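# Lift ring off stake and lay it in blue tray

## Task

Pull the ring up and free of the stake, then set it down so it rests flat on the bottom of the blue tray.

## Robot and tools

Robot: two six-joint arms with parallel two-finger grippers, left_arm and right_arm, mounted on opposite sides of one table. Scene frame: origin at the table centre, table surface at z = +0.020 m, +z up. left_arm's base is near (+0.110, +0.456, +0.105) and right_arm's near (-0.009, -0.456, +0.142); these names do not match left/right in the pictures. Each gripper's fingers point along its own +x axis and close along its own y axis. The reported end_effector_position is the midpoint between the fingers, about 3-4 cm short of the tips; only the last 1.5 cm of each finger face is flat.

Frames: reported positions (m), quaternions (wxyz), linear (m/s) and angular (rad/s) velocities are in the scene frame. Every commanded offset is expressed in the arm's own Hand target axes (gripper x, y, z).

execute_actions(actions, cameras): actions is a list of actions; each action is a table of at most 15 rows, one row per 1/30 s step, 0.5 s per action; a short table repeats its final row to fill 15 steps. Each row is one flat list of 14 numbers in [-1, 1]: left dx, dy, dz, rx, ry, rz, opening, then right dx, dy, dz, rx, ry, rz, opening. The six pose numbers are an offset (not a pose) from that arm's Hand target as it was when the action began; every row in the action counts from that same start, so rows do not add up, but a repeated action moves further. Scale: 1.0 = 0.6 m for dx/dy/dz and 180 degrees for the rotation vector rx/ry/rz. Opening is absolute: +1 = fully open (0.080 m), -1 = fully shut; empty fingers touch at about -0.78. Closing fully takes at least 0.6 s. Sending six zeros re-requests the current Hand target. Always send the opening you want; 0 means half open, not 'unchanged'. cameras: list of names, ["all"], or []; an empty actions list returns images plus state.

move(target, speed, blend, opening_speed, grip_force, blocking, cameras): drives straight-line paths. target is one 14-number row (same layout, scale and offset meaning as above) or a list of up to 15 such rows, all measured from the same starting Hand targets. speed: m/s, 0.002-4.3, default 0.25, one value or one per target; rotation rate limit is twice that in rad/s. blend: corner rounding in metres, one value or per target; 0 stops at each point. opening_speed: rate of opening change per second on the -1..+1 scale, at least 0.2. grip_force: newtons per finger pad, 8-34, one value or one per arm; it persists. blocking=false returns after about 0.5 s while motion continues. A whole move is capped at 10 s. Paths do not avoid obstacles or the other arm. Faster moves lag and overshoot more and hit harder.

wait(seconds 0-10, cameras): lets time run holding commands. stop(cameras): brakes a running move. zoom_image(camera = cam_left_wrist or cam_right_wrist, region = [x0, y0, x1, y1] pixels, at most 504 by 504) magnifies the most recent image (images are 672x504). read_manual(section="licences") only gives licence text. finished_scene(scene 1-3) ends the scene irreversibly; the ring must already be flat in the tray and stay there without help.

Reading results: Hand target is the last commanded pose after clipping; the next offsets count from it. The gripper often stops short of it; re-sending zeros asks again, or send the remaining gap as an offset. Tool commands shows each gripper's current command. grip_measured is the measured opening on the command scale (error up to about 2 mm); a squeezed part reads narrower than it is. To hold firmly, command about 0.08 below the reading at first contact. grip_effort_n is motor effort (negative = closing), not pad force. Joint torques and External joint torques are in joint order; a call with several actions adds lines for up to 4 earlier actions. Wrist depth gives a 7x7 grid of distances ahead of each camera, rows separated by ' / ', '-' = no value. The move: line reports the ending: done (within 8 mm and 2 degrees), off_target, moving, held (a check withheld motion, or the clearance check), blocked (stopped far from target by an obstacle; arms then hold still), fault. limits=paced means a pose was clipped, limits=held means steps were withheld. Step readings list some intermediate positions. MOTOR HOT appears at 50 °C; OVER-TEMPERATURE, OVER-SPEED and TORQUE FAULT lines mark arm stops.

Control behaviour: each step the commanded orientation is limited to 32 degrees from the measured one. Gravity and friction can leave the gripper low, short or tilted, especially far out; check position and orientation after every move and correct tilt. Tiny moves may go nowhere or sideways. Routing close to an arm's own base can flip its shoulder; go around instead.

Avoid: hitting or pressing the arms, grippers or wrist cameras into each other (the clearance check does not guard these); closing one gripper on the other's fingers; slamming into the table, stake or tray; dropping the ring from height or releasing it while it moves; letting anything leave the table; pushing against unreachable poses (heats motors); large single-step jumps (over-speed); forces on the camera cables. Contact torque at a joint limit (waist 18.2, shoulder 22.5, elbow 22.4, wrist pitch 5.92, wrist yaw 5.9, wrist roll 5.54 N m) stops that arm for 10 s. To end a push, command the target back behind the gripper. Loose objects may be nudged occasionally. Time spent thinking also runs the scene.

Each tool is called after "Emit:" as name(argument=value, ...), one argument or row to a line, values as JSON.

## Session

Emit:
execute_actions(
  actions=[],
)

Scene clock: 0.00 s.
left_arm: end_effector_position=(-0.1709, +0.4349, +0.4126) grip_measured=+1.000 grip_effort_n=n/a end_effector_quat_wxyz=(+0.240, +0.310, +0.318, -0.863) | right_arm: end_effector_position=(+0.0513, -0.0550, +0.2044) grip_measured=+1.000 grip_effort_n=n/a end_effector_quat_wxyz=(+0.834, -0.152, +0.378, +0.373)
Joint positions: left_arm=[-1.635 1.126 1.369 -1.036 -0.265 -0.845 0.08] | right_arm=[0.025 1.768 0.977 -0.187 0.459 0.626 0.08]
Joint velocities: within noise
Joint torques (N m): no reading
External joint torques (N m): no reading
Heat: left arm: hottest wrist yaw 34 °C (+0.0 °C/min); right arm: hottest wrist pitch 30 °C (+0.0 °C/min).
Wrist depth (mm): cam_left_wrist=[487 1577 1707 1774 1555 1368 1135 / 462 507 1566 1861 1682 1402 1360 / 436 477 1555 1657 1816 2226 2083 / 412 448 490 424 1733 1941 2415 / 392 426 450 515 1545 93 2083 / - 93 411 472 1465 87 - / - 78 412 453 1446 - -] | cam_right_wrist=[341 340 340 340 342 331 1541 / 315 315 315 315 316 315 308 / 293 291 294 291 294 295 295 / 272 273 272 - 260 273 274 / 257 258 - - 246 253 259 / - 81 229 237 - - 75 / - - - - 221 223 78]
Hand target: left_arm -0.1708, +0.4348, +0.4130; -0.240, -0.309, -0.318, +0.864 | right_arm +0.0514, -0.0538, +0.2070; +0.834, -0.148, +0.377, +0.374
Tool commands: left_gripper/opening=+1.0 right_gripper/opening=+1.0
camera_calibration:
cam_left_wrist: T_world_to_cam=[[-0.553277, 0.713656, 0.429626, -0.579216], [0.585449, 0.700039, -0.408895, -0.00117086], [-0.592566, 0.0252922, -0.805125, 0.29918], [0, 0, 0, 1]] pos_world=[-0.142498, 0.406614, 0.489245]
cam_right_wrist: T_world_to_cam=[[0.732378, -0.679924, -0.0364146, -0.0555104], [-0.63891, -0.667742, -0.381987, 0.107442], [0.235407, 0.303024, -0.92345, 0.269843], [0, 0, 0, 1]] pos_world=[0.0457777, -0.0477682, 0.288207]

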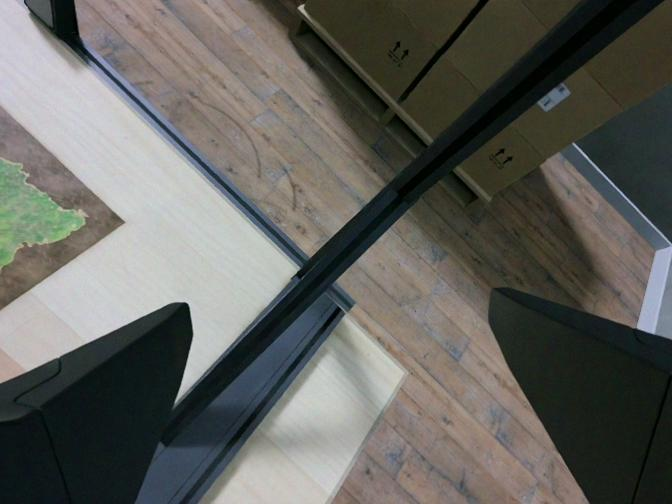

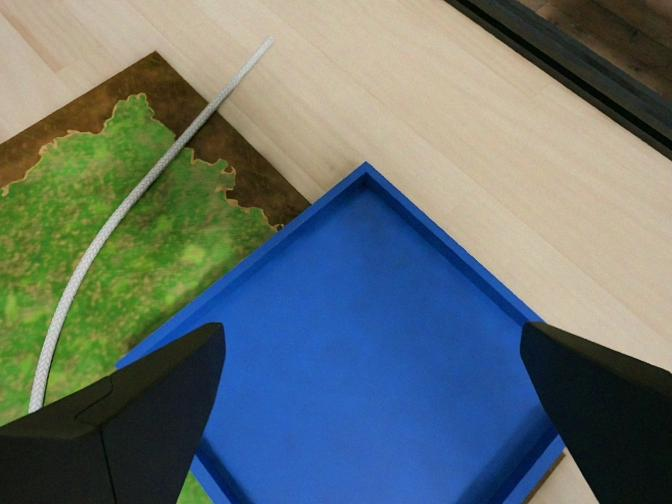

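Emit:
move(
  target=[0,0,0,0,0,0,1,-0.372,0.003,-0.104,-0.226,0.011,0.205,1],
  cameras=["all"],
)

Scene clock: 12.37 s.
left_arm: end_effector_position=(-0.1709, +0.4349, +0.4126) grip_measured=+1.000 grip_effort_n=-1.6 end_effector_quat_wxyz=(+0.240, +0.310, +0.318, -0.863) | right_arm: end_effector_position=(-0.0776, -0.2011, +0.3221) grip_measured=+1.000 grip_effort_n=1.6 end_effector_quat_wxyz=(+0.569, -0.313, +0.274, +0.709)
Joint positions: left_arm=[-1.635 1.126 1.369 -1.036 -0.265 -0.845 0.08] | right_arm=[0.284 0.964 0.821 -0.713 0.021 0.074 0.08]
Joint torques (N m): left_arm=[0.06 -2.82 5.82 1.48 -0.19 0.04] | right_arm=[0.22 -4.21 7.42 1.01 -0.28 -0.24]
External joint torques (N m): left_arm=[0.07 0.01 -0.37 0.08 -0.04 0.02] | right_arm=[0.22 -1.95 0.94 -0.32 -0.29 -0.24]
Heat: left arm: hottest wrist yaw 34 °C (+0.0 °C/min); right arm: hottest wrist pitch 31 °C (+4.9 °C/min).
Wrist depth (mm): cam_left_wrist=[484 1524 1720 1657 1514 1368 182 / 465 1484 1633 1908 1682 1343 1297 / 437 475 1474 1746 308 2248 2523 / 414 444 493 516 1760 2027 2317 / 391 428 450 498 1566 93 2064 / - 87 431 473 1494 86 - / - 359 412 453 1437 - -] | cam_right_wrist=[1584 495 502 493 487 486 481 / 1573 468 464 457 453 451 445 / 1374 434 429 422 425 433 424 / 414 407 402 400 404 - 378 / 385 390 378 377 374 - 347 / - 81 355 359 357 98 75 / - - 340 338 337 332 78]
Hand target: left_arm -0.1708, +0.4348, +0.4130; -0.240, -0.309, -0.318, +0.864 | right_arm -0.0797, -0.2000, +0.3303; +0.567, -0.306, +0.266, +0.717
Off the commanded pose: left_arm 0.000 m, 0 deg | right_arm 0.008 m, 1 deg.
move: done
camera_calibration:
cam_left_wrist: T_world_to_cam=[[-0.553277, 0.713656, 0.429626, -0.579216], [0.585449, 0.700039, -0.408895, -0.00117086], [-0.592566, 0.0252922, -0.805125, 0.29918], [0, 0, 0, 1]] pos_world=[-0.142498, 0.406614, 0.489245]
cam_right_wrist: T_world_to_cam=[[0.979705, 0.196593, -0.0391113, 0.140128], [0.169104, -0.915396, -0.365314, -0.0200681], [-0.10762, 0.351286, -0.930062, 0.438383], [0, 0, 0, 1]] pos_world=[-0.0867118, -0.199916, 0.405873]

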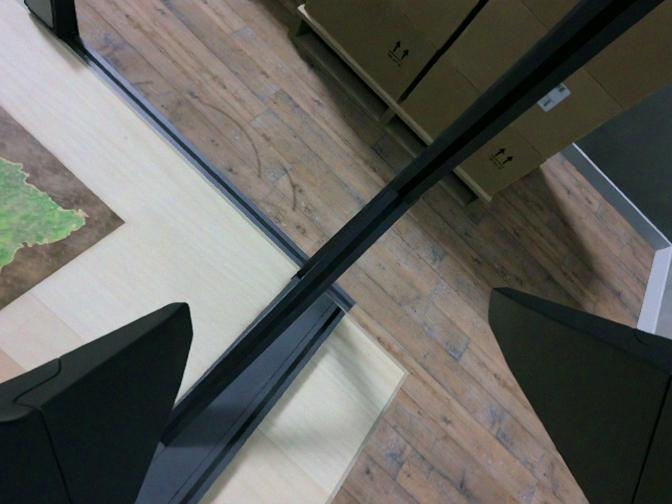

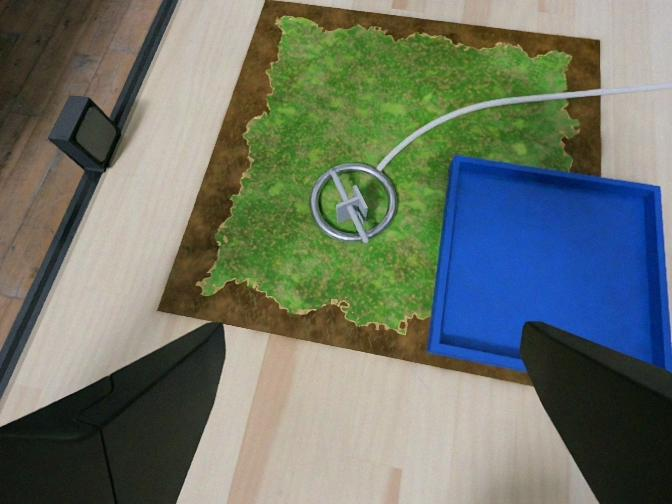

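Emit:
zoom_image(
  camera="cam_right_wrist",
  region=[280, 140, 430, 260],
)

Scaled by 3.360 from the camera's 672x504 image, which has a finer 960x720 frame.

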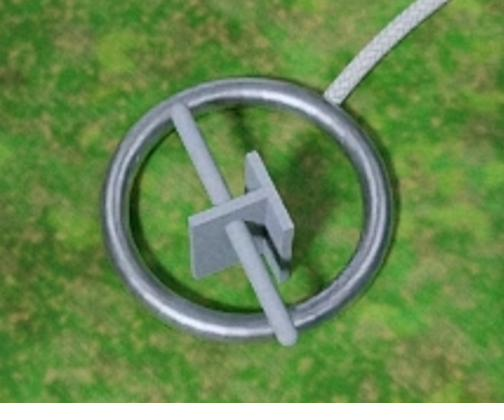

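Emit:
move(
  target=[0,0,0,0,0,0,1,0.326,-0.029,-0.048,0,0,0,1],
  cameras=["cam_right_wrist"],
)

Emit:
zoom_image(
  camera="cam_right_wrist",
  region=[220, 130, 450, 300],
)

Scene clock: 28.60 s.
left_arm: end_effector_position=(-0.1709, +0.4349, +0.4126) grip_measured=+1.000 grip_effort_n=-2.1 end_effector_quat_wxyz=(+0.240, +0.310, +0.318, -0.863) | right_arm: end_effector_position=(-0.0909, -0.0943, +0.1632) grip_measured=+1.000 grip_effort_n=1.6 end_effector_quat_wxyz=(+0.569, -0.309, +0.270, +0.713)
Joint positions: left_arm=[-1.635 1.126 1.369 -1.036 -0.265 -0.845 0.08] | right_arm=[0.223 1.686 0.642 0.201 -0.023 0.024 0.08]
Joint torques (N m): left_arm=[0.05 -2.8 5.84 1.47 -0.18 0.04] | right_arm=[-0.35 -6.78 5.4 1.21 -0.34 -0.25]
External joint torques (N m): left_arm=[0.06 0.1 -0.41 0.08 -0.03 0.02] | right_arm=[-0.36 -0.99 0.52 -0.1 -0.32 -0.25]
Heat: left arm: hottest wrist pitch 35 °C (+8.4 °C/min); right arm: hottest elbow 33 °C (+10.5 °C/min).
Wrist depth (mm): cam_left_wrist=[483 1555 1746 1760 1474 1328 1130 / 465 507 1599 1816 1694 1376 1336 / 436 474 1514 1733 1802 2045 2226 / 417 445 491 1484 1788 2083 2390 / 393 426 450 509 1545 93 1992 / - 87 432 477 1455 87 - / - 82 413 455 1393 - -] | cam_right_wrist=[294 293 288 288 285 284 278 / 271 267 267 265 265 260 260 / 252 252 250 245 246 241 230 / 236 235 232 226 228 225 226 / 222 222 219 215 215 209 - / - 81 205 205 204 98 75 / - - 195 194 193 188 78]
Hand target: left_arm -0.1708, +0.4348, +0.4130; -0.240, -0.309, -0.318, +0.864 | right_arm -0.0918, -0.0900, +0.1655; +0.567, -0.306, +0.266, +0.717
Off the commanded pose: left_arm 0.000 m, 0 deg | right_arm 0.005 m, 1 deg.
move: done
camera_calibration:
cam_right_wrist: T_world_to_cam=[[0.978545, 0.202082, -0.0401632, 0.126547], [0.172367, -0.909729, -0.377734, 0.0248279], [-0.112871, 0.362707, -0.925043, 0.251382], [0, 0, 0, 1]] pos_world=[-0.0997373, -0.0941641, 0.247]
Images, in order (width x height): cam_right_wrist 672x504.

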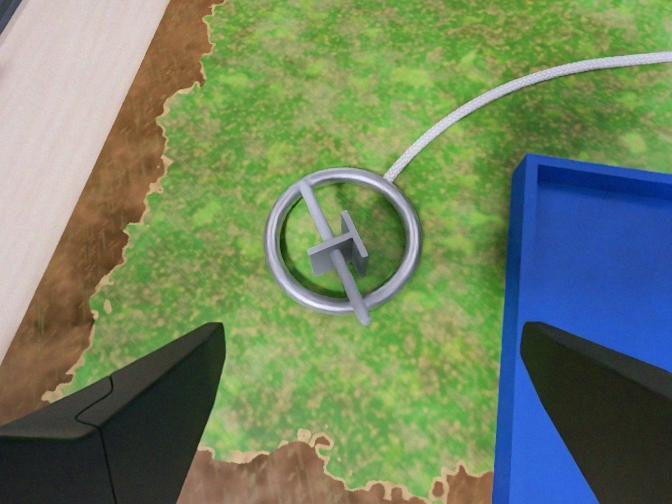

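Scaled by 2.191 from the camera's 672x504 image, which has a finer 960x720 frame.

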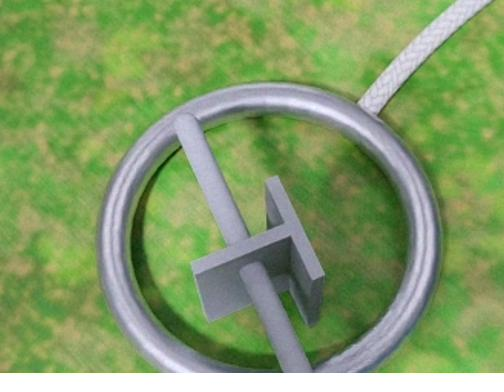

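Emit:
move(
  target=[0,0,0,0,0,0,1,-0.133,0.044,-0.211,0,-0.22,0,1],
  cameras=["cam_right_wrist"],
)

Emit:
zoom_image(
  camera="cam_right_wrist",
  region=[250, 120, 450, 270],
)

Scene clock: 51.33 s.
left_arm: end_effector_position=(-0.1709, +0.4349, +0.4126) grip_measured=+1.000 grip_effort_n=-2.1 end_effector_quat_wxyz=(+0.240, +0.310, +0.318, -0.863) | right_arm: end_effector_position=(-0.0887, -0.2388, +0.1403) grip_measured=+1.000 grip_effort_n=1.2 end_effector_quat_wxyz=(+0.771, -0.105, +0.093, +0.622)
Joint positions: left_arm=[-1.635 1.126 1.369 -1.036 -0.265 -0.845 0.08] | right_arm=[0.982 2.236 0.007 1.572 1.105 0.555 0.08]
Joint torques (N m): left_arm=[0.08 -2.8 5.84 1.47 -0.19 0.04] | right_arm=[0.2 -4.25 -1.93 1.12 0.63 -0.21]
External joint torques (N m): left_arm=[0.09 0.09 -0.45 0.05 -0.03 0.02] | right_arm=[0.19 -0.52 -1.11 -0.09 0.29 -0.22]
Heat: left arm: hottest wrist pitch 36 °C (+5.8 °C/min); right arm: hottest elbow 33 °C (+5.8 °C/min).
Wrist depth (mm): cam_left_wrist=[486 1555 1746 1760 1494 1351 1124 / 465 501 1577 1831 1707 1360 1343 / 434 473 1534 1622 1846 2122 2468 / 413 446 491 1524 1774 2009 2226 / 394 429 450 520 1599 93 2102 / - 87 - 475 1484 87 - / - 355 417 461 1384 - -] | cam_right_wrist=[1782 611 1966 663 2132 - 1825 / 543 570 615 603 679 661 1901 / 391 404 423 447 484 483 462 / 306 313 299 328 310 - 365 / 249 262 262 264 272 272 276 / - 82 213 222 224 102 75 / - - 187 191 195 192 78]
Hand target: left_arm -0.1708, +0.4348, +0.4130; -0.240, -0.309, -0.318, +0.864 | right_arm -0.0867, -0.2399, +0.1405; +0.624, -0.045, +0.058, +0.778
Off the commanded pose: left_arm 0.000 m, 0 deg | right_arm 0.002 m, 26 deg.
joint sent to its limit (right arm) — joint 3 (elbow), lower limit, where the elbow is as bent as it goes; joint 4 (wrist pitch), upper limit. The joint targets are off in orientation, not in position.
move: off_target (right_arm)
camera_calibration:
cam_right_wrist: T_world_to_cam=[[0.977742, -0.206468, 0.0373066, 0.044186], [-0.0897869, -0.572455, -0.815005, 0.00294161], [0.189629, 0.793515, -0.578252, 0.363813], [0, 0, 0, 1]] pos_world=[-0.111928, -0.277884, 0.211125]
Images, in order (width x height): cam_right_wrist 672x504.

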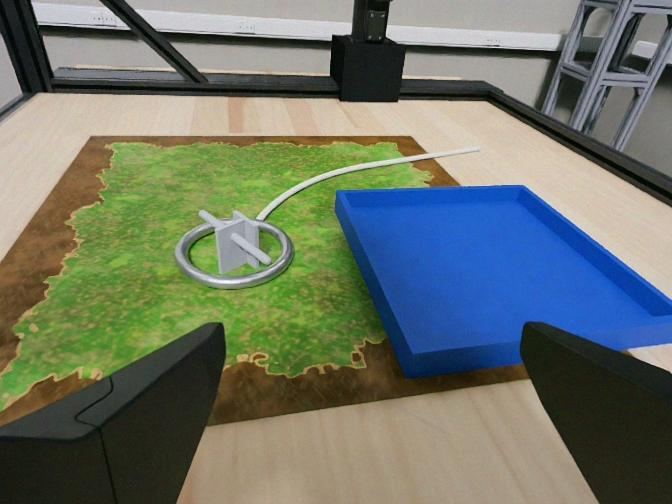

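Scaled by 2.520 from the camera's 672x504 image, which has a finer 960x720 frame.

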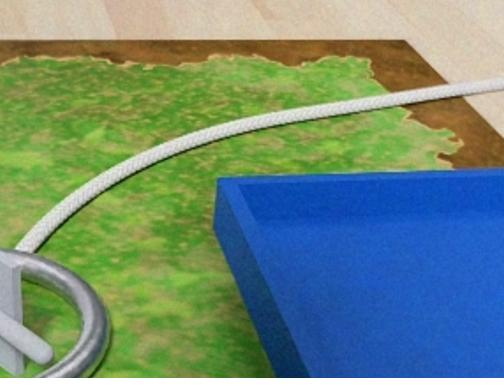

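Emit:
zoom_image(
  camera="cam_right_wrist",
  region=[160, 190, 310, 300],
)

Scaled by 3.360 from the camera's 672x504 image, which has a finer 960x720 frame.

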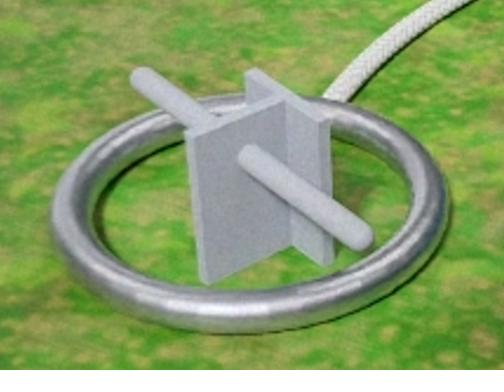

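Emit:
move(
  target=[0,0,0,0,0,0,1,0.402,-0.098,0.060,-0.0917,0.3687,0.0863,-0.2],
  cameras=["cam_right_wrist"],
)

Scene clock: 110.47 s.
left_arm: end_effector_position=(-0.1709, +0.4349, +0.4126) grip_measured=+1.000 grip_effort_n=-2.1 end_effector_quat_wxyz=(+0.240, +0.310, +0.318, -0.863) | right_arm: end_effector_position=(-0.0811, +0.0079, +0.1400) grip_measured=-0.196 grip_effort_n=-17.4 end_effector_quat_wxyz=(+0.376, -0.539, +0.289, +0.696)
Joint positions: left_arm=[-1.635 1.126 1.369 -1.036 -0.265 -0.845 0.08] | right_arm=[0.128 2.255 1.613 -0.698 -0.111 -0.452 0.026]
Joint torques (N m): left_arm=[0.04 -2.81 5.82 1.48 -0.19 0.04] | right_arm=[-0.23 -11.6 6.08 0.33 -0.45 -0.26]
External joint torques (N m): left_arm=[0.07 0.02 -0.39 0.07 -0.05 0.02] | right_arm=[-0.19 -1.61 0.69 -0.35 -0.35 -0.27]
Heat: left arm: hottest wrist pitch 37 °C (+1.0 °C/min); right arm: hottest wrist pitch 33 °C (+0.0 °C/min).
Wrist depth (mm): cam_left_wrist=[487 1524 1746 1720 1494 1320 1108 / 463 506 1657 1746 1694 1384 1297 / 435 470 1534 1707 1788 2102 2911 / 413 449 488 526 1846 2045 2248 / 392 426 451 516 1610 93 2083 / - 93 366 473 1524 87 - / - 358 414 455 1419 - -] | cam_right_wrist=[169 169 168 168 167 166 166 / 174 172 171 171 170 170 169 / 177 175 175 174 173 173 173 / 180 180 178 178 177 176 176 / 184 184 158 180 180 175 178 / 188 186 70 185 86 81 175 / - - - 189 170 - -]
Hand target: left_arm -0.1708, +0.4348, +0.4130; -0.240, -0.309, -0.318, +0.864 | right_arm -0.0817, +0.0110, +0.1397; +0.374, -0.537, +0.287, +0.700
Off the commanded pose: left_arm 0.000 m, 0 deg | right_arm 0.003 m, 1 deg.
move: done
camera_calibration:
cam_right_wrist: T_world_to_cam=[[0.839882, 0.542768, -0.000850076, 0.0759608], [0.540932, -0.83691, 0.0835075, 0.072041], [0.0446138, -0.0705963, -0.996507, 0.220081], [0, 0, 0, 1]] pos_world=[-0.112586, 0.0345997, 0.213361]
Images, in order (width x height): cam_right_wrist 672x504.

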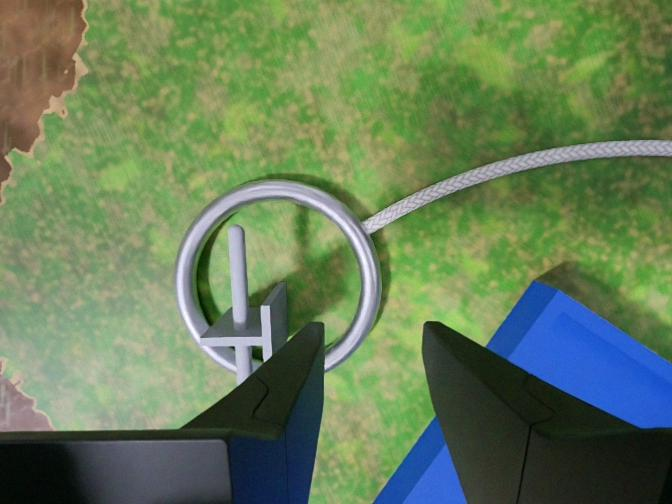

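Emit:
move(
  target=[0,0,0,0,0,0,1,0.0967,-0.0103,-0.026,0,0,0,-0.2],
  cameras=["cam_right_wrist"],
)

Scene clock: 123.23 s.
left_arm: end_effector_position=(-0.1709, +0.4349, +0.4126) grip_measured=+1.000 grip_effort_n=-2.1 end_effector_quat_wxyz=(+0.240, +0.310, +0.318, -0.863) | right_arm: end_effector_position=(-0.0766, +0.0155, +0.0821) grip_measured=-0.196 grip_effort_n=-17.0 end_effector_quat_wxyz=(+0.378, -0.537, +0.286, +0.698)
Joint positions: left_arm=[-1.635 1.126 1.369 -1.036 -0.265 -0.845 0.08] | right_arm=[0.116 2.38 1.578 -0.53 -0.114 -0.464 0.026]
Joint torques (N m): left_arm=[0.07 -2.82 5.8 1.47 -0.19 0.04] | right_arm=[-0.26 -12.54 3.96 0.52 -0.45 -0.27]
External joint torques (N m): left_arm=[0.06 0.04 -0.44 0.06 -0.03 0.02] | right_arm=[-0.37 -2.14 -1.11 -0.17 -0.34 -0.27]
Heat: left arm: hottest wrist pitch 37 °C (+1.0 °C/min); right arm: hottest shoulder 33 °C (+5.1 °C/min).
Wrist depth (mm): cam_left_wrist=[493 1588 1760 1831 1534 1336 178 / 464 503 1610 1802 1657 1376 1312 / 437 476 1494 1682 1720 2162 2551 / 413 450 488 1494 1694 1974 2468 / 396 424 458 503 1588 93 2009 / - 93 - 477 1524 87 - / - 82 418 461 1402 - -] | cam_right_wrist=[114 114 114 114 113 113 113 / 116 116 116 116 115 115 114 / 119 118 117 117 117 117 116 / 120 120 120 115 120 119 119 / 116 123 122 122 121 121 121 / 117 94 70 117 124 81 117 / - - - 127 127 - -]
Hand target: left_arm -0.1708, +0.4348, +0.4130; -0.240, -0.309, -0.318, +0.864 | right_arm -0.0766, +0.0144, +0.0796; +0.374, -0.537, +0.287, +0.700
Off the commanded pose: left_arm 0.000 m, 0 deg | right_arm 0.003 m, 1 deg.
move: done
camera_calibration:
cam_right_wrist: T_world_to_cam=[[0.839732, 0.542994, 0.00275083, 0.067645], [0.541247, -0.837415, 0.0760848, 0.0814683], [0.0436172, -0.062402, -0.997098, 0.162615], [0, 0, 0, 1]] pos_world=[-0.107991, 0.0416393, 0.155758]
Images, in order (width x height): cam_right_wrist 672x504.

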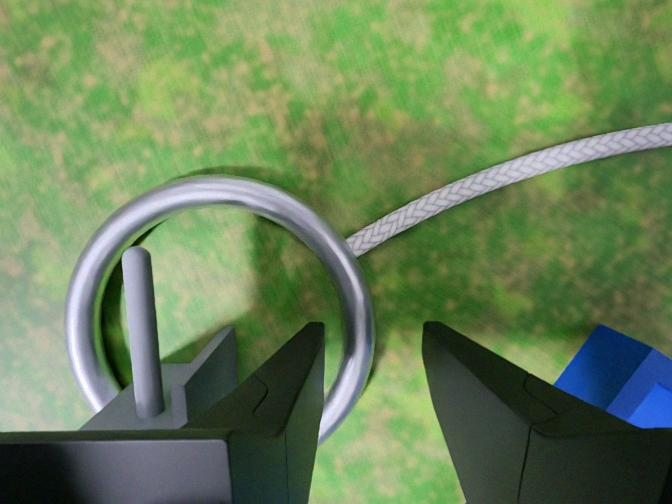

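Emit:
move(
  target=[0,0,0,0,0,0,1,0.0375,0.0047,-0.0185,0,0,0,-0.2],
  speed=0.1,
  cameras=["cam_right_wrist"],
)

Scene clock: 131.23 s.
left_arm: end_effector_position=(-0.1709, +0.4349, +0.4126) grip_measured=+1.000 grip_effort_n=-1.6 end_effector_quat_wxyz=(+0.240, +0.310, +0.318, -0.863) | right_arm: end_effector_position=(-0.0767, +0.0180, +0.0706) grip_measured=-0.196 grip_effort_n=-17.0 end_effector_quat_wxyz=(+0.386, -0.529, +0.276, +0.704)
Joint positions: left_arm=[-1.635 1.126 1.369 -1.036 -0.265 -0.845 0.08] | right_arm=[0.115 2.395 1.542 -0.448 -0.116 -0.465 0.026]
Joint torques (N m): left_arm=[0.08 -2.82 5.84 1.48 -0.19 0.03] | right_arm=[-0.17 -9.91 2.44 0.64 -0.39 -0.22]
External joint torques (N m): left_arm=[0.07 0.05 -0.45 0.05 -0.03 0.01] | right_arm=[-0.17 0.47 -2.55 -0.11 -0.3 -0.22]
Heat: left arm: hottest wrist pitch 37 °C (+1.0 °C/min); right arm: hottest shoulder 34 °C (+6.1 °C/min).
Wrist depth (mm): cam_left_wrist=[483 1577 1802 1746 1494 1305 1097 / 465 508 1610 1746 1707 1393 1384 / 436 473 1524 1694 1720 2102 2610 / 414 447 491 1446 1831 1992 2415 / 395 426 452 526 1599 93 2064 / - 87 392 478 1504 87 - / - 82 420 454 1410 - -] | cam_right_wrist=[108 108 108 108 108 108 108 / 109 109 109 109 109 110 110 / 111 110 110 111 111 110 111 / - 112 112 108 112 112 113 / - 113 113 113 114 114 114 / - 84 70 107 115 81 102 / - - - 117 117 - -]
Hand target: left_arm -0.1708, +0.4348, +0.4130; -0.240, -0.309, -0.318, +0.864 | right_arm -0.0762, +0.0087, +0.0550; +0.374, -0.537, +0.287, +0.700
Off the commanded pose: left_arm 0.000 m, 0 deg | right_arm 0.018 m, 2 deg.
move: off_target (right_arm)
camera_calibration:
cam_right_wrist: T_world_to_cam=[[0.839554, 0.543027, 0.0164548, 0.0654828], [0.541879, -0.839182, 0.0462603, 0.086694], [0.0389292, -0.0299215, -0.998794, 0.15052], [0, 0, 0, 1]] pos_world=[-0.107814, 0.0416969, 0.14525]
Images, in order (width x height): cam_right_wrist 672x504.

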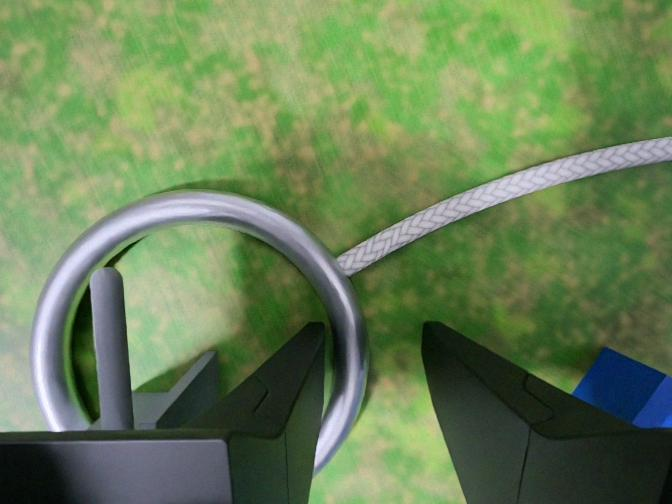

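Emit:
move(
  target=[0,0,0,0,0,0,1,-0.0462,0.0037,0.021,0,0,0,-0.2],
  speed=0.1,
  cameras=["cam_right_wrist"],
)

Scene clock: 147.23 s.
left_arm: end_effector_position=(-0.1709, +0.4349, +0.4126) grip_measured=+1.000 grip_effort_n=-2.1 end_effector_quat_wxyz=(+0.240, +0.310, +0.318, -0.863) | right_arm: end_effector_position=(-0.0783, +0.0047, +0.0737) grip_measured=-0.196 grip_effort_n=-17.0 end_effector_quat_wxyz=(+0.367, -0.545, +0.296, +0.694)
Joint positions: left_arm=[-1.635 1.126 1.369 -1.036 -0.265 -0.845 0.08] | right_arm=[0.121 2.384 1.552 -0.534 -0.116 -0.465 0.026]
Joint torques (N m): left_arm=[0.08 -2.82 5.85 1.48 -0.19 0.04] | right_arm=[0.17 -15.31 5.36 0.28 -0.3 0.14]
External joint torques (N m): left_arm=[0.06 0.07 -0.37 0.09 -0.03 0.02] | right_arm=[0.1 -4.98 0.39 -0.37 -0.2 0.14]
Heat: left arm: hottest wrist pitch 38 °C (+1.0 °C/min); right arm: hottest shoulder 35 °C (+7.1 °C/min).
Wrist depth (mm): cam_left_wrist=[481 1555 1694 1746 1524 1328 1130 / 463 503 1645 1774 1669 1368 1368 / 434 469 1545 1657 311 2162 2523 / 417 448 489 527 1788 2045 2293 / 394 425 452 541 1599 93 2064 / - 87 396 479 1494 87 - / - 82 415 451 1419 - -] | cam_right_wrist=[106 105 105 104 103 102 102 / 109 108 107 106 106 105 104 / 111 109 110 108 108 108 107 / - 110 113 111 110 110 110 / - 114 111 114 113 113 111 / - 85 70 108 116 81 99 / - - - 120 120 - -]
Hand target: left_arm -0.1708, +0.4348, +0.4130; -0.240, -0.309, -0.318, +0.864 | right_arm -0.0808, +0.0117, +0.0851; +0.374, -0.537, +0.287, +0.700
Off the commanded pose: left_arm 0.000 m, 0 deg | right_arm 0.014 m, 2 deg.
move: off_target (right_arm)
camera_calibration:
cam_right_wrist: T_world_to_cam=[[0.836031, 0.548518, -0.0134452, 0.0759068], [0.546723, -0.830725, 0.104832, 0.0722332], [0.0463332, -0.0949939, -0.994399, 0.153786], [0, 0, 0, 1]] pos_world=[-0.110077, 0.0329784, 0.146372]
Images, in order (width x height): cam_right_wrist 672x504.

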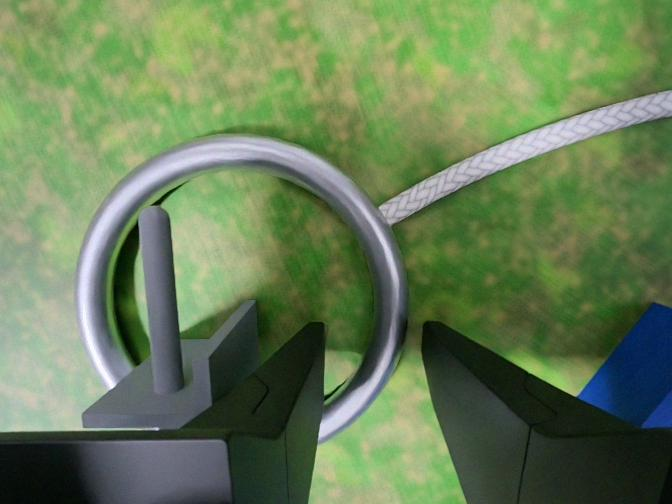

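Emit:
move(
  target=[0,0,0,0,0,0,1,0.0417,-0.002,-0.0237,0,0,0,-0.2],
  speed=0.1,
  cameras=["cam_right_wrist"],
)

Scene clock: 155.27 s.
left_arm: end_effector_position=(-0.1709, +0.4349, +0.4126) grip_measured=+1.000 grip_effort_n=-2.1 end_effector_quat_wxyz=(+0.240, +0.310, +0.318, -0.863) | right_arm: end_effector_position=(-0.0783, +0.0128, +0.0706) grip_measured=-0.197 grip_effort_n=-15.6 end_effector_quat_wxyz=(+0.382, -0.531, +0.278, +0.703)
Joint positions: left_arm=[-1.635 1.126 1.369 -1.036 -0.265 -0.845 0.08] | right_arm=[0.119 2.385 1.524 -0.45 -0.118 -0.465 0.026]
Joint torques (N m): left_arm=[0.06 -2.83 5.82 1.47 -0.19 0.04] | right_arm=[-0.57 -10.03 2.8 0.92 -0.3 -0.23]
External joint torques (N m): left_arm=[0.05 -0.02 -0.35 0.09 -0.03 0.02] | right_arm=[-0.51 0.39 -2.24 0.16 -0.2 -0.23]
Heat: left arm: hottest wrist pitch 38 °C (+1.0 °C/min); right arm: hottest shoulder 39 °C (+11.1 °C/min).
Wrist depth (mm): cam_left_wrist=[490 1555 1707 1746 1504 1312 1124 / 467 1484 1610 1733 1733 1351 1305 / 436 474 1610 1657 1816 2142 2468 / 412 447 489 517 1802 2009 2341 / 393 422 450 521 1566 93 2122 / - 93 417 474 1465 87 - / - 77 418 454 1402 - -] | cam_right_wrist=[108 108 108 107 107 107 107 / 109 109 109 109 109 109 109 / 111 110 110 111 110 109 110 / - 112 112 106 112 111 112 / - 114 114 113 113 114 113 / - 90 70 107 115 81 101 / - - - 117 117 - -]
Hand target: left_arm -0.1708, +0.4348, +0.4130; -0.240, -0.309, -0.318, +0.864 | right_arm -0.0757, +0.0062, +0.0572; +0.374, -0.537, +0.287, +0.699
Off the commanded pose: left_arm 0.000 m, 0 deg | right_arm 0.015 m, 2 deg.
move: off_target (right_arm)
camera_calibration:
cam_right_wrist: T_world_to_cam=[[0.837179, 0.546838, 0.00996454, 0.0698987], [0.545613, -0.836291, 0.0540741, 0.0828386], [0.037903, -0.0398329, -0.998487, 0.150456], [0, 0, 0, 1]] pos_world=[-0.109418, 0.037047, 0.145053]
Images, in order (width x height): cam_right_wrist 672x504.

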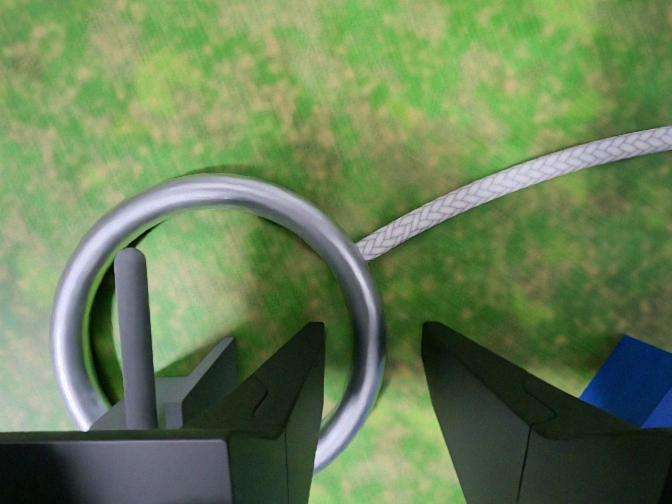

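Emit:
move(
  target=[
    [0,0,0,0,0,0,1,-0.0232,0.0035,0.0182,0,0,0,-0.2],
    [0,0,0,0,0,0,1,-0.0232,0.0035,0.0182,0,0,0,-1],
  ],
  speed=0.1,
  opening_speed=1,
  grip_force=28,
  cameras=["cam_right_wrist"],
)

Scene clock: 180.80 s.
left_arm: end_effector_position=(-0.1709, +0.4349, +0.4126) grip_measured=+1.000 grip_effort_n=-2.1 end_effector_quat_wxyz=(+0.240, +0.310, +0.318, -0.863) | right_arm: end_effector_position=(-0.0795, +0.0088, +0.0730) grip_measured=-0.636 grip_effort_n=-70.9 end_effector_quat_wxyz=(+0.373, -0.538, +0.288, +0.699)
Joint positions: left_arm=[-1.635 1.126 1.369 -1.036 -0.265 -0.845 0.08] | right_arm=[0.122 2.385 1.544 -0.501 -0.118 -0.463 0.006]
Joint torques (N m): left_arm=[0.05 -2.8 5.83 1.47 -0.19 0.04] | right_arm=[0.26 -12.54 4.97 0.37 -0.2 0.16]
External joint torques (N m): left_arm=[0.02 -0.02 -0.35 0.07 -0.03 0.02] | right_arm=[0.4 -2.14 -0.08 -0.34 -0.11 0.16]
Heat: left arm: hottest wrist pitch 38 °C (+1.0 °C/min); right arm: hottest shoulder 39 °C (+7.0 °C/min).
Wrist depth (mm): cam_left_wrist=[487 1610 1760 1733 1504 1336 185 / 467 1474 1645 1802 1657 1368 1336 / 436 475 1534 1669 311 2102 2769 / 415 444 494 516 1707 1924 2365 / 391 427 456 499 1534 93 2122 / - 87 - 478 1514 87 - / - 82 413 457 1428 - -] | cam_right_wrist=[107 107 106 106 105 104 105 / 109 108 108 108 107 107 106 / 111 110 109 109 109 109 108 / 113 112 113 106 111 111 110 / 107 116 114 113 114 113 112 / 109 89 92 107 83 115 107 / - - - - 85 - -]
Hand target: left_arm -0.1708, +0.4348, +0.4130; -0.240, -0.309, -0.318, +0.864 | right_arm -0.0814, +0.0109, +0.0735; +0.374, -0.537, +0.287, +0.700
Off the commanded pose: left_arm 0.000 m, 0 deg | right_arm 0.003 m, 0 deg.
grip_force (N): 28, 28
move: done
camera_calibration:
cam_right_wrist: T_world_to_cam=[[0.835877, 0.5489, -0.00433422, 0.0739066], [0.547373, -0.832908, 0.0815278, 0.0782387], [0.0411406, -0.0705196, -0.996662, 0.153131], [0, 0, 0, 1]] pos_world=[-0.110903, 0.0353971, 0.146562]
Images, in order (width x height): cam_right_wrist 672x504.

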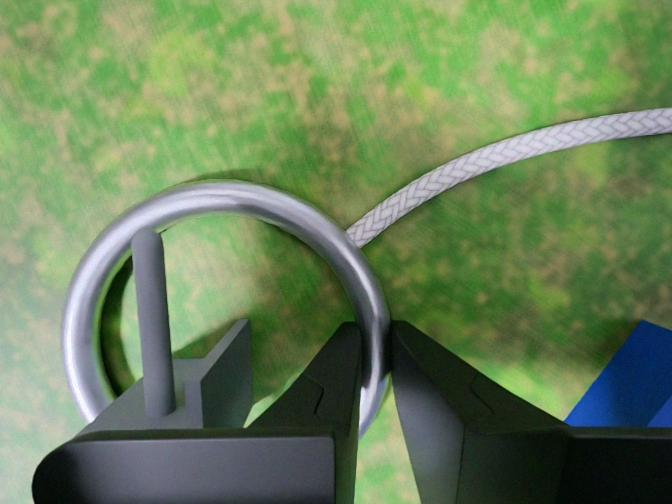

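Emit:
move(
  target=[0,0,0,0,0,0,1,-0.0195,0,0.0138,0,0,0,-1],
  speed=0.08,
  cameras=["cam_right_wrist"],
)

Scene clock: 216.97 s.
left_arm: end_effector_position=(-0.1709, +0.4349, +0.4126) grip_measured=+1.000 grip_effort_n=-2.1 end_effector_quat_wxyz=(+0.240, +0.310, +0.318, -0.863) | right_arm: end_effector_position=(-0.0821, +0.0079, +0.0779) grip_measured=-0.636 grip_effort_n=-70.9 end_effector_quat_wxyz=(+0.366, -0.543, +0.294, +0.696)
Joint positions: left_arm=[-1.635 1.126 1.369 -1.036 -0.265 -0.845 0.08] | right_arm=[0.128 2.385 1.572 -0.55 -0.118 -0.461 0.006]
Joint torques (N m): left_arm=[0.07 -2.78 5.82 1.47 -0.2 0.04] | right_arm=[0.15 -14.44 5.83 0.32 -0.16 0.26]
External joint torques (N m): left_arm=[0.07 0.1 -0.42 0.07 -0.04 0.01] | right_arm=[0.15 -3.99 0.76 -0.34 -0.06 0.26]
Heat: left arm: hottest wrist pitch 38 °C (+0.0 °C/min); right arm: hottest shoulder 44 °C (+5.0 °C/min).
Wrist depth (mm): cam_left_wrist=[478 1577 1669 1694 1534 1343 189 / 461 502 1610 1788 1657 1343 1305 / 440 473 1514 1694 310 2102 2248 / 413 446 489 423 1720 1974 2270 / 395 427 447 510 1545 93 2045 / - 93 422 474 1494 87 - / - 78 417 454 1410 - -] | cam_right_wrist=[109 109 108 107 107 106 105 / 112 111 111 110 109 109 107 / 115 114 112 112 111 111 110 / 116 105 117 105 114 114 112 / - 119 118 117 117 116 115 / - 89 83 107 83 118 108 / - - - 124 77 - -]
Hand target: left_arm -0.1708, +0.4348, +0.4130; -0.240, -0.309, -0.318, +0.864 | right_arm -0.0840, +0.0150, +0.0869; +0.374, -0.537, +0.288, +0.699
Off the commanded pose: left_arm 0.000 m, 0 deg | right_arm 0.012 m, 1 deg.
grip_force (N): 28, 28
move: off_target (right_arm)
camera_calibration:
cam_right_wrist: T_world_to_cam=[[0.834204, 0.551263, -0.0146266, 0.0772615], [0.549755, -0.829254, 0.100535, 0.0771085], [0.043292, -0.0919076, -0.994826, 0.158212], [0, 0, 0, 1]] pos_world=[-0.113692, 0.035892, 0.150771]
Images, in order (width x height): cam_right_wrist 672x504.

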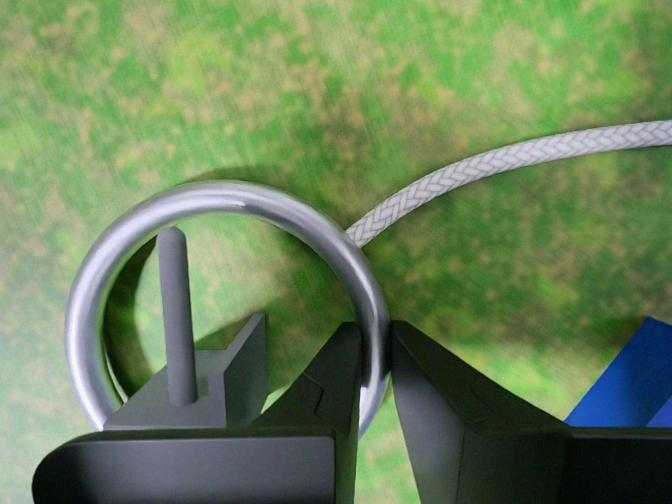

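Emit:
move(
  target=[0,0,0,0,0,0,1,-0.011,0,-0.0092,0,-0.111,0,-1],
  speed=0.1,
  cameras=["cam_right_wrist"],
)

Scene clock: 227.33 s.
left_arm: end_effector_position=(-0.1709, +0.4349, +0.4126) grip_measured=+1.000 grip_effort_n=-2.1 end_effector_quat_wxyz=(+0.240, +0.310, +0.318, -0.863) | right_arm: end_effector_position=(-0.0798, +0.0073, +0.0831) grip_measured=-0.636 grip_effort_n=-70.9 end_effector_quat_wxyz=(+0.415, -0.416, +0.221, +0.778)
Joint positions: left_arm=[-1.635 1.126 1.369 -1.036 -0.265 -0.845 0.08] | right_arm=[0.071 2.256 1.203 0.005 -0.285 -0.455 0.006]
Joint torques (N m): left_arm=[0.06 -2.8 5.84 1.48 -0.19 0.03] | right_arm=[-0.3 -14.5 3.11 1.04 -0.64 0.27]
External joint torques (N m): left_arm=[0.07 0.02 -0.35 0.08 -0.03 0.01] | right_arm=[-0.24 -5.21 -1.55 -0.03 -0.47 0.27]
Heat: left arm: hottest wrist pitch 38 °C (+0.0 °C/min); right arm: hottest shoulder 46 °C (+8.1 °C/min).
Wrist depth (mm): cam_left_wrist=[481 1599 1720 1733 1545 1336 1118 / 460 1494 1633 1760 1707 1376 1290 / 437 476 1534 1760 1774 2083 2122 / 412 444 488 509 1746 1992 2317 / 395 428 450 529 1524 93 2122 / - 87 442 478 1504 87 - / - 82 419 455 1455 - -] | cam_right_wrist=[153 152 152 151 150 150 149 / 147 146 146 145 144 143 142 / 141 140 141 139 139 136 136 / 136 133 134 105 133 132 133 / 108 129 129 128 128 128 127 / - 98 90 107 83 124 109 / - - - 120 85 - -]
Hand target: left_arm -0.1708, +0.4348, +0.4130; -0.240, -0.309, -0.318, +0.864 | right_arm -0.0802, +0.0092, +0.0919; +0.418, -0.407, +0.218, +0.782
Off the commanded pose: left_arm 0.000 m, 0 deg | right_arm 0.009 m, 1 deg.
grip_force (N): 28, 28
move: off_target (right_arm)
camera_calibration:
cam_right_wrist: T_world_to_cam=[[0.833494, 0.552506, -0.00499006, 0.0749342], [0.534335, -0.808315, -0.247209, 0.102382], [-0.140618, 0.203381, -0.968949, 0.144248], [0, 0, 0, 1]] pos_world=[-0.0968795, 0.0120178, 0.165452]
Images, in order (width x height): cam_right_wrist 672x504.

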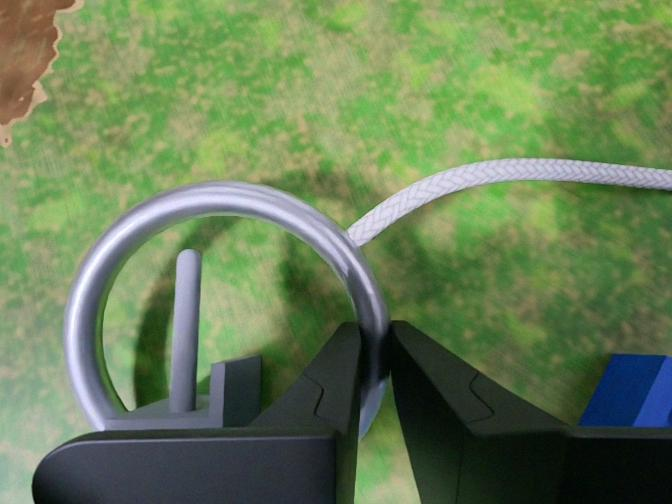

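Emit:
move(
  target=[0,0,0,0,0,0,1,-0.0263,0,0.0103,0,-0.056,0,-1],
  speed=0.1,
  cameras=["cam_right_wrist"],
)

Scene clock: 237.17 s.
left_arm: end_effector_position=(-0.1709, +0.4349, +0.4126) grip_measured=+1.000 grip_effort_n=-2.1 end_effector_quat_wxyz=(+0.240, +0.310, +0.318, -0.863) | right_arm: end_effector_position=(-0.0775, +0.0037, +0.0983) grip_measured=-0.636 grip_effort_n=-70.9 end_effector_quat_wxyz=(+0.433, -0.347, +0.186, +0.811)
Joint positions: left_arm=[-1.635 1.126 1.369 -1.036 -0.265 -0.845 0.08] | right_arm=[0.038 2.201 1.052 0.257 -0.377 -0.427 0.006]
Joint torques (N m): left_arm=[0.06 -2.8 5.83 1.48 -0.18 0.04] | right_arm=[-0.3 -14.05 3.08 1.28 -0.72 0.3]
External joint torques (N m): left_arm=[0.03 0.03 -0.37 0.09 -0.02 0.02] | right_arm=[-0.3 -5.22 -1.41 0.03 -0.52 0.3]
Heat: left arm: hottest wrist pitch 38 °C (+0.0 °C/min); right arm: hottest shoulder 47 °C (+9.1 °C/min).
Wrist depth (mm): cam_left_wrist=[476 1588 1760 1760 1534 1328 181 / 462 507 1610 1720 1669 1351 1241 / 439 473 1494 1682 1861 2162 2495 / 412 452 489 423 1733 1992 2293 / 391 425 449 521 1633 93 80 / - 87 409 471 1545 86 - / - 77 417 457 1437 - -] | cam_right_wrist=[207 205 205 203 201 200 199 / 190 188 188 186 185 184 182 / 175 175 173 172 173 168 170 / 162 157 160 105 158 158 155 / 109 151 148 108 148 148 147 / - 141 114 107 83 140 122 / - - - 131 77 - -]
Hand target: left_arm -0.1708, +0.4348, +0.4130; -0.240, -0.309, -0.318, +0.864 | right_arm -0.0781, +0.0058, +0.1084; +0.436, -0.337, +0.181, +0.815
Off the commanded pose: left_arm 0.000 m, 0 deg | right_arm 0.010 m, 1 deg.
grip_force (N): 28, 28
move: off_target (right_arm)
camera_calibration:
cam_right_wrist: T_world_to_cam=[[0.834272, 0.551306, -0.00727297, 0.0753926], [0.500366, -0.762595, -0.409979, 0.115185], [-0.23157, 0.338395, -0.912066, 0.146902], [0, 0, 0, 1]] pos_world=[-0.0865144, -0.00343578, 0.181756]
Images, in order (width x height): cam_right_wrist 672x504.

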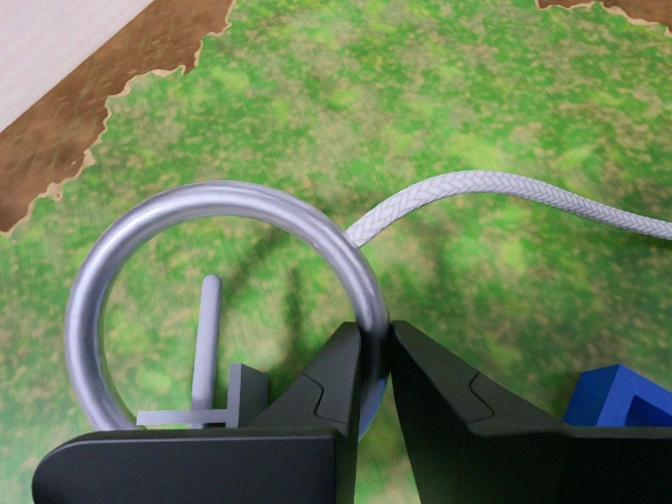

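Emit:
move(
  target=[0,0,0,0,0,0,1,-0.0318,0,-0.0388,0,0,0,-1],
  speed=0.08,
  cameras=["cam_right_wrist"],
)

Scene clock: 245.73 s.
left_arm: end_effector_position=(-0.1709, +0.4349, +0.4126) grip_measured=+1.000 grip_effort_n=-1.6 end_effector_quat_wxyz=(+0.240, +0.310, +0.318, -0.863) | right_arm: end_effector_position=(-0.0607, -0.0208, +0.0966) grip_measured=-0.636 grip_effort_n=-70.9 end_effector_quat_wxyz=(+0.436, -0.343, +0.191, +0.810)
Joint positions: left_arm=[-1.635 1.126 1.369 -1.036 -0.265 -0.845 0.08] | right_arm=[-0.009 2.149 0.937 0.307 -0.406 -0.452 0.006]
Joint torques (N m): left_arm=[0.06 -2.8 5.84 1.47 -0.19 0.04] | right_arm=[-0.27 -13.1 2.77 1.23 -0.73 -0.22]
External joint torques (N m): left_arm=[0.06 0.03 -0.38 0.07 -0.03 0.02] | right_arm=[-0.29 -4.93 -1.37 0.01 -0.51 -0.22]
Heat: left arm: hottest wrist pitch 38 °C (+0.0 °C/min); right arm: hottest shoulder 45 °C (+5.0 °C/min).
Wrist depth (mm): cam_left_wrist=[475 1524 1746 1760 1494 1351 1108 / 458 1474 1622 1760 1682 1402 1428 / 436 477 1524 1682 1760 2183 2122 / 413 447 490 1514 1774 2045 2317 / 389 426 451 510 1588 93 2064 / - 87 442 478 1524 86 - / - 358 415 457 1419 - -] | cam_right_wrist=[211 209 206 204 203 200 199 / 193 191 189 187 186 185 183 / 176 176 175 173 169 167 166 / 165 158 157 105 159 158 157 / 108 149 121 108 148 147 137 / - 142 116 107 83 131 132 / - - - 132 77 - -]
Hand target: left_arm -0.1708, +0.4348, +0.4130; -0.240, -0.309, -0.318, +0.864 | right_arm -0.0613, -0.0191, +0.1052; +0.436, -0.337, +0.181, +0.815
Off the commanded pose: left_arm 0.000 m, 0 deg | right_arm 0.009 m, 1 deg.
grip_force (N): 28, 28
move: off_target (right_arm)
camera_calibration:
cam_right_wrist: T_world_to_cam=[[0.839831, 0.542604, -0.0162734, 0.0757663], [0.48888, -0.769029, -0.411814, 0.0867212], [-0.235967, 0.337899, -0.911122, 0.157189], [0, 0, 0, 1]] pos_world=[-0.0689358, -0.0275339, 0.180164]
Images, in order (width x height): cam_right_wrist 672x504.

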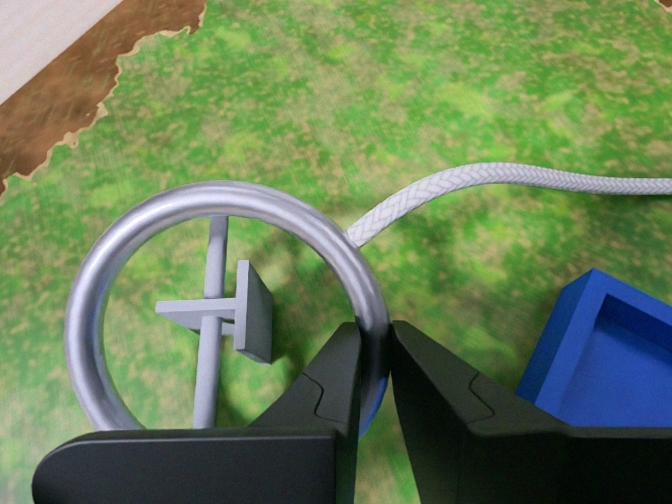

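Emit:
move(
  target=[0,0,0,0,0,0,1,-0.0918,0,0.0848,0,0,0,-1],
  speed=0.1,
  cameras=["cam_right_wrist"],
)

Scene clock: 254.47 s.
left_arm: end_effector_position=(-0.1709, +0.4349, +0.4126) grip_measured=+1.000 grip_effort_n=-2.1 end_effector_quat_wxyz=(+0.240, +0.310, +0.318, -0.863) | right_arm: end_effector_position=(-0.0595, -0.0278, +0.1674) grip_measured=-0.636 grip_effort_n=-70.9 end_effector_quat_wxyz=(+0.433, -0.346, +0.196, +0.809)
Joint positions: left_arm=[-1.635 1.126 1.369 -1.036 -0.265 -0.845 0.08] | right_arm=[-0.013 1.916 0.973 0.024 -0.409 -0.456 0.006]
Joint torques (N m): left_arm=[0.07 -2.78 5.82 1.47 -0.19 0.03] | right_arm=[-0.32 -12.1 5.9 1.02 -0.73 -0.23]
External joint torques (N m): left_arm=[0.08 -0.04 -0.31 0.09 -0.04 0.01] | right_arm=[-0.34 -4.4 0.7 -0.2 -0.5 -0.23]
Heat: left arm: hottest wrist pitch 39 °C (+1.0 °C/min); right arm: hottest shoulder 46 °C (+5.0 °C/min).
Wrist depth (mm): cam_left_wrist=[490 1545 1760 1774 1545 1305 181 / 465 503 1610 1802 1694 1351 1360 / 436 473 1534 1733 309 2083 2365 / 414 450 494 424 1774 1974 2390 / 393 427 452 527 1588 93 2009 / - 87 367 475 1514 86 - / - 360 414 457 1410 - -] | cam_right_wrist=[308 305 304 298 296 291 288 / 284 279 276 272 272 269 266 / 261 262 257 256 253 248 246 / 242 234 236 104 233 228 229 / 108 225 221 107 219 216 215 / 207 210 212 107 83 - 189 / - - - - 77 - -]
Hand target: left_arm -0.1708, +0.4348, +0.4130; -0.240, -0.309, -0.318, +0.864 | right_arm -0.0597, -0.0215, +0.1802; +0.436, -0.337, +0.181, +0.815
Off the commanded pose: left_arm 0.000 m, 0 deg | right_arm 0.014 m, 2 deg.
grip_force (N): 28, 28
move: off_target (right_arm)
camera_calibration:
cam_right_wrist: T_world_to_cam=[[0.839301, 0.543138, -0.0239588, 0.0810601], [0.489356, -0.773923, -0.401963, 0.108139], [-0.236864, 0.325643, -0.915343, 0.224654], [0, 0, 0, 1]] pos_world=[-0.06774, -0.0334926, 0.251045]
Images, in order (width x height): cam_right_wrist 672x504.

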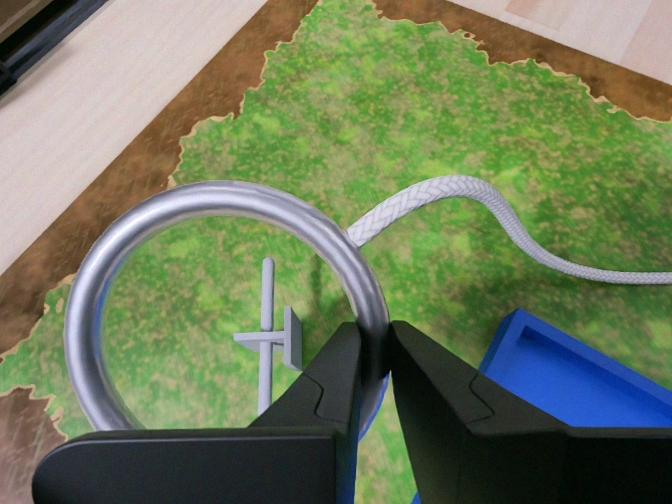

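Emit:
move(
  target=[0,0,0,0,0,0,1,-0.1202,-0.1687,-0.1602,0.2127,0.1584,-0.1227,-1],
  cameras=["cam_right_wrist"],
)

Scene clock: 271.10 s.
left_arm: end_effector_position=(-0.1709, +0.4349, +0.4126) grip_measured=+1.000 grip_effort_n=-1.6 end_effector_quat_wxyz=(+0.240, +0.310, +0.318, -0.863) | right_arm: end_effector_position=(+0.0882, -0.0695, +0.1599) grip_measured=-0.636 grip_effort_n=-70.9 end_effector_quat_wxyz=(+0.602, -0.395, +0.470, +0.511)
Joint positions: left_arm=[-1.635 1.126 1.369 -1.036 -0.265 -0.845 0.08] | right_arm=[-0.248 1.967 1.24 -0.596 -0.027 -0.088 0.006]
Joint torques (N m): left_arm=[0.06 -2.82 5.83 1.47 -0.19 0.04] | right_arm=[-0.19 -9.92 6.31 0.45 0.05 0.27]
External joint torques (N m): left_arm=[0.04 -0.01 -0.39 0.07 -0.03 0.02] | right_arm=[-0.17 -1.77 1.02 -0.26 0.08 0.27]
Heat: left arm: hottest wrist pitch 39 °C (+1.0 °C/min); right arm: hottest shoulder 42 °C (-1.0 °C/min).
Wrist depth (mm): cam_left_wrist=[479 1524 1720 1720 1504 1328 181 / 463 509 1599 1816 1720 1393 1545 / 437 472 1514 1720 1816 2122 2390 / 411 447 491 1524 1788 2009 2390 / 393 423 448 518 1610 93 2045 / - 93 372 477 1484 86 - / - 77 420 455 1419 - -] | cam_right_wrist=[188 187 173 169 184 188 189 / - - 189 189 185 190 193 / 196 189 104 191 109 191 197 / 199 107 - 104 196 196 201 / 109 200 201 105 198 200 206 / 211 202 202 107 83 198 210 / - - - - 77 - -]
Hand target: left_arm -0.1708, +0.4348, +0.4130; -0.240, -0.309, -0.318, +0.864 | right_arm +0.0905, -0.0644, +0.1631; +0.608, -0.391, +0.467, +0.510
Off the commanded pose: left_arm 0.000 m, 0 deg | right_arm 0.006 m, 1 deg.
grip_force (N): 28, 28
move: done
camera_calibration:
cam_right_wrist: T_world_to_cam=[[0.984834, -0.173313, -0.00809061, -0.0856612], [-0.171902, -0.981009, 0.0898364, -0.034064], [-0.0235068, -0.0870831, -0.995924, 0.231643], [0, 0, 0, 1]] pos_world=[0.0839515, -0.0280911, 0.233066]
Images, in order (width x height): cam_right_wrist 672x504.

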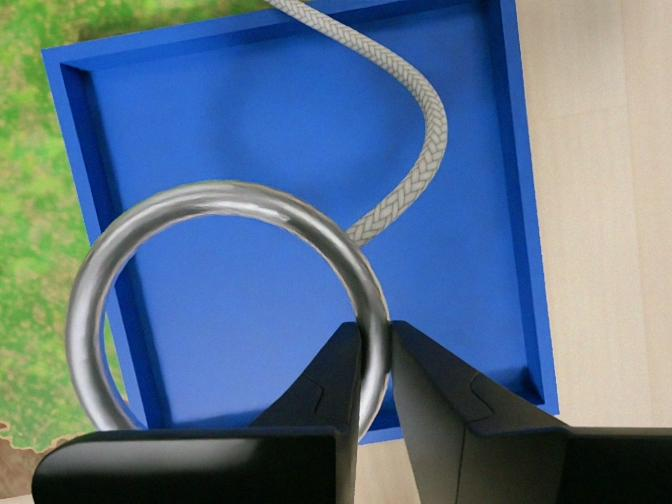

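Emit:
move(
  target=[
    [0,0,0,0,0,0,1,0.0447,-0.035,0.0377,0,0,0,-1],
    [0,0,0,0,0,0,1,0.1413,-0.035,0.0118,0,0,0,-1],
  ],
  speed=[0.2,0.1],
  blend=[0.01,0],
  cameras=["cam_right_wrist"],
)

Scene clock: 281.63 s.
left_arm: end_effector_position=(-0.1709, +0.4349, +0.4126) grip_measured=+1.000 grip_effort_n=-2.1 end_effector_quat_wxyz=(+0.240, +0.310, +0.318, -0.863) | right_arm: end_effector_position=(+0.1179, -0.0398, +0.0839) grip_measured=-0.636 grip_effort_n=-70.9 end_effector_quat_wxyz=(+0.611, -0.391, +0.467, +0.506)
Joint positions: left_arm=[-1.635 1.126 1.369 -1.036 -0.265 -0.845 0.08] | right_arm=[-0.296 2.235 1.314 -0.39 -0.027 -0.12 0.006]
Joint torques (N m): left_arm=[0.07 -2.81 5.82 1.47 -0.19 0.04] | right_arm=[0.05 -11.61 3.58 0.62 -0.39 -0.23]
External joint torques (N m): left_arm=[0.08 0.14 -0.47 0.06 -0.04 0.02] | right_arm=[0.02 -2.2 -1.21 -0.11 -0.35 -0.23]
Heat: left arm: hottest wrist pitch 39 °C (+1.0 °C/min); right arm: hottest shoulder 40 °C (-5.0 °C/min).
Wrist depth (mm): cam_left_wrist=[486 1566 1720 1746 1504 1360 1130 / 462 505 1610 1802 1694 1384 1320 / 435 469 1428 1645 1802 2142 1924 / 410 444 490 515 1788 2027 2341 / 398 423 450 515 1588 93 2083 / - 87 400 474 1494 86 - / - 82 417 451 1437 - -] | cam_right_wrist=[- 103 109 111 111 103 117 / 113 113 113 112 113 113 120 / - 114 114 115 115 115 122 / - 117 118 105 118 117 124 / 109 119 120 107 120 120 126 / - 122 122 107 83 107 130 / - - - - 77 - -]
Hand target: left_arm -0.1708, +0.4348, +0.4130; -0.240, -0.309, -0.318, +0.864 | right_arm +0.1161, -0.0398, +0.0829; +0.607, -0.391, +0.467, +0.510
Off the commanded pose: left_arm 0.000 m, 0 deg | right_arm 0.002 m, 1 deg.
grip_force (N): 28, 28
move: done
camera_calibration:
cam_right_wrist: T_world_to_cam=[[0.981629, -0.190797, 0.00114442, -0.111433], [-0.190308, -0.978649, 0.0776481, 0.0102221], [-0.013695, -0.0764394, -0.99698, 0.158604], [0, 0, 0, 1]] pos_world=[0.113503, 0.00086646, 0.157459]
Images, in order (width x height): cam_right_wrist 672x504.

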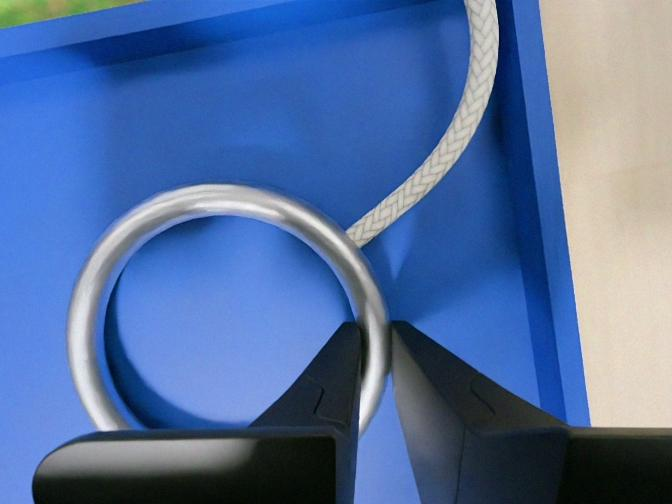

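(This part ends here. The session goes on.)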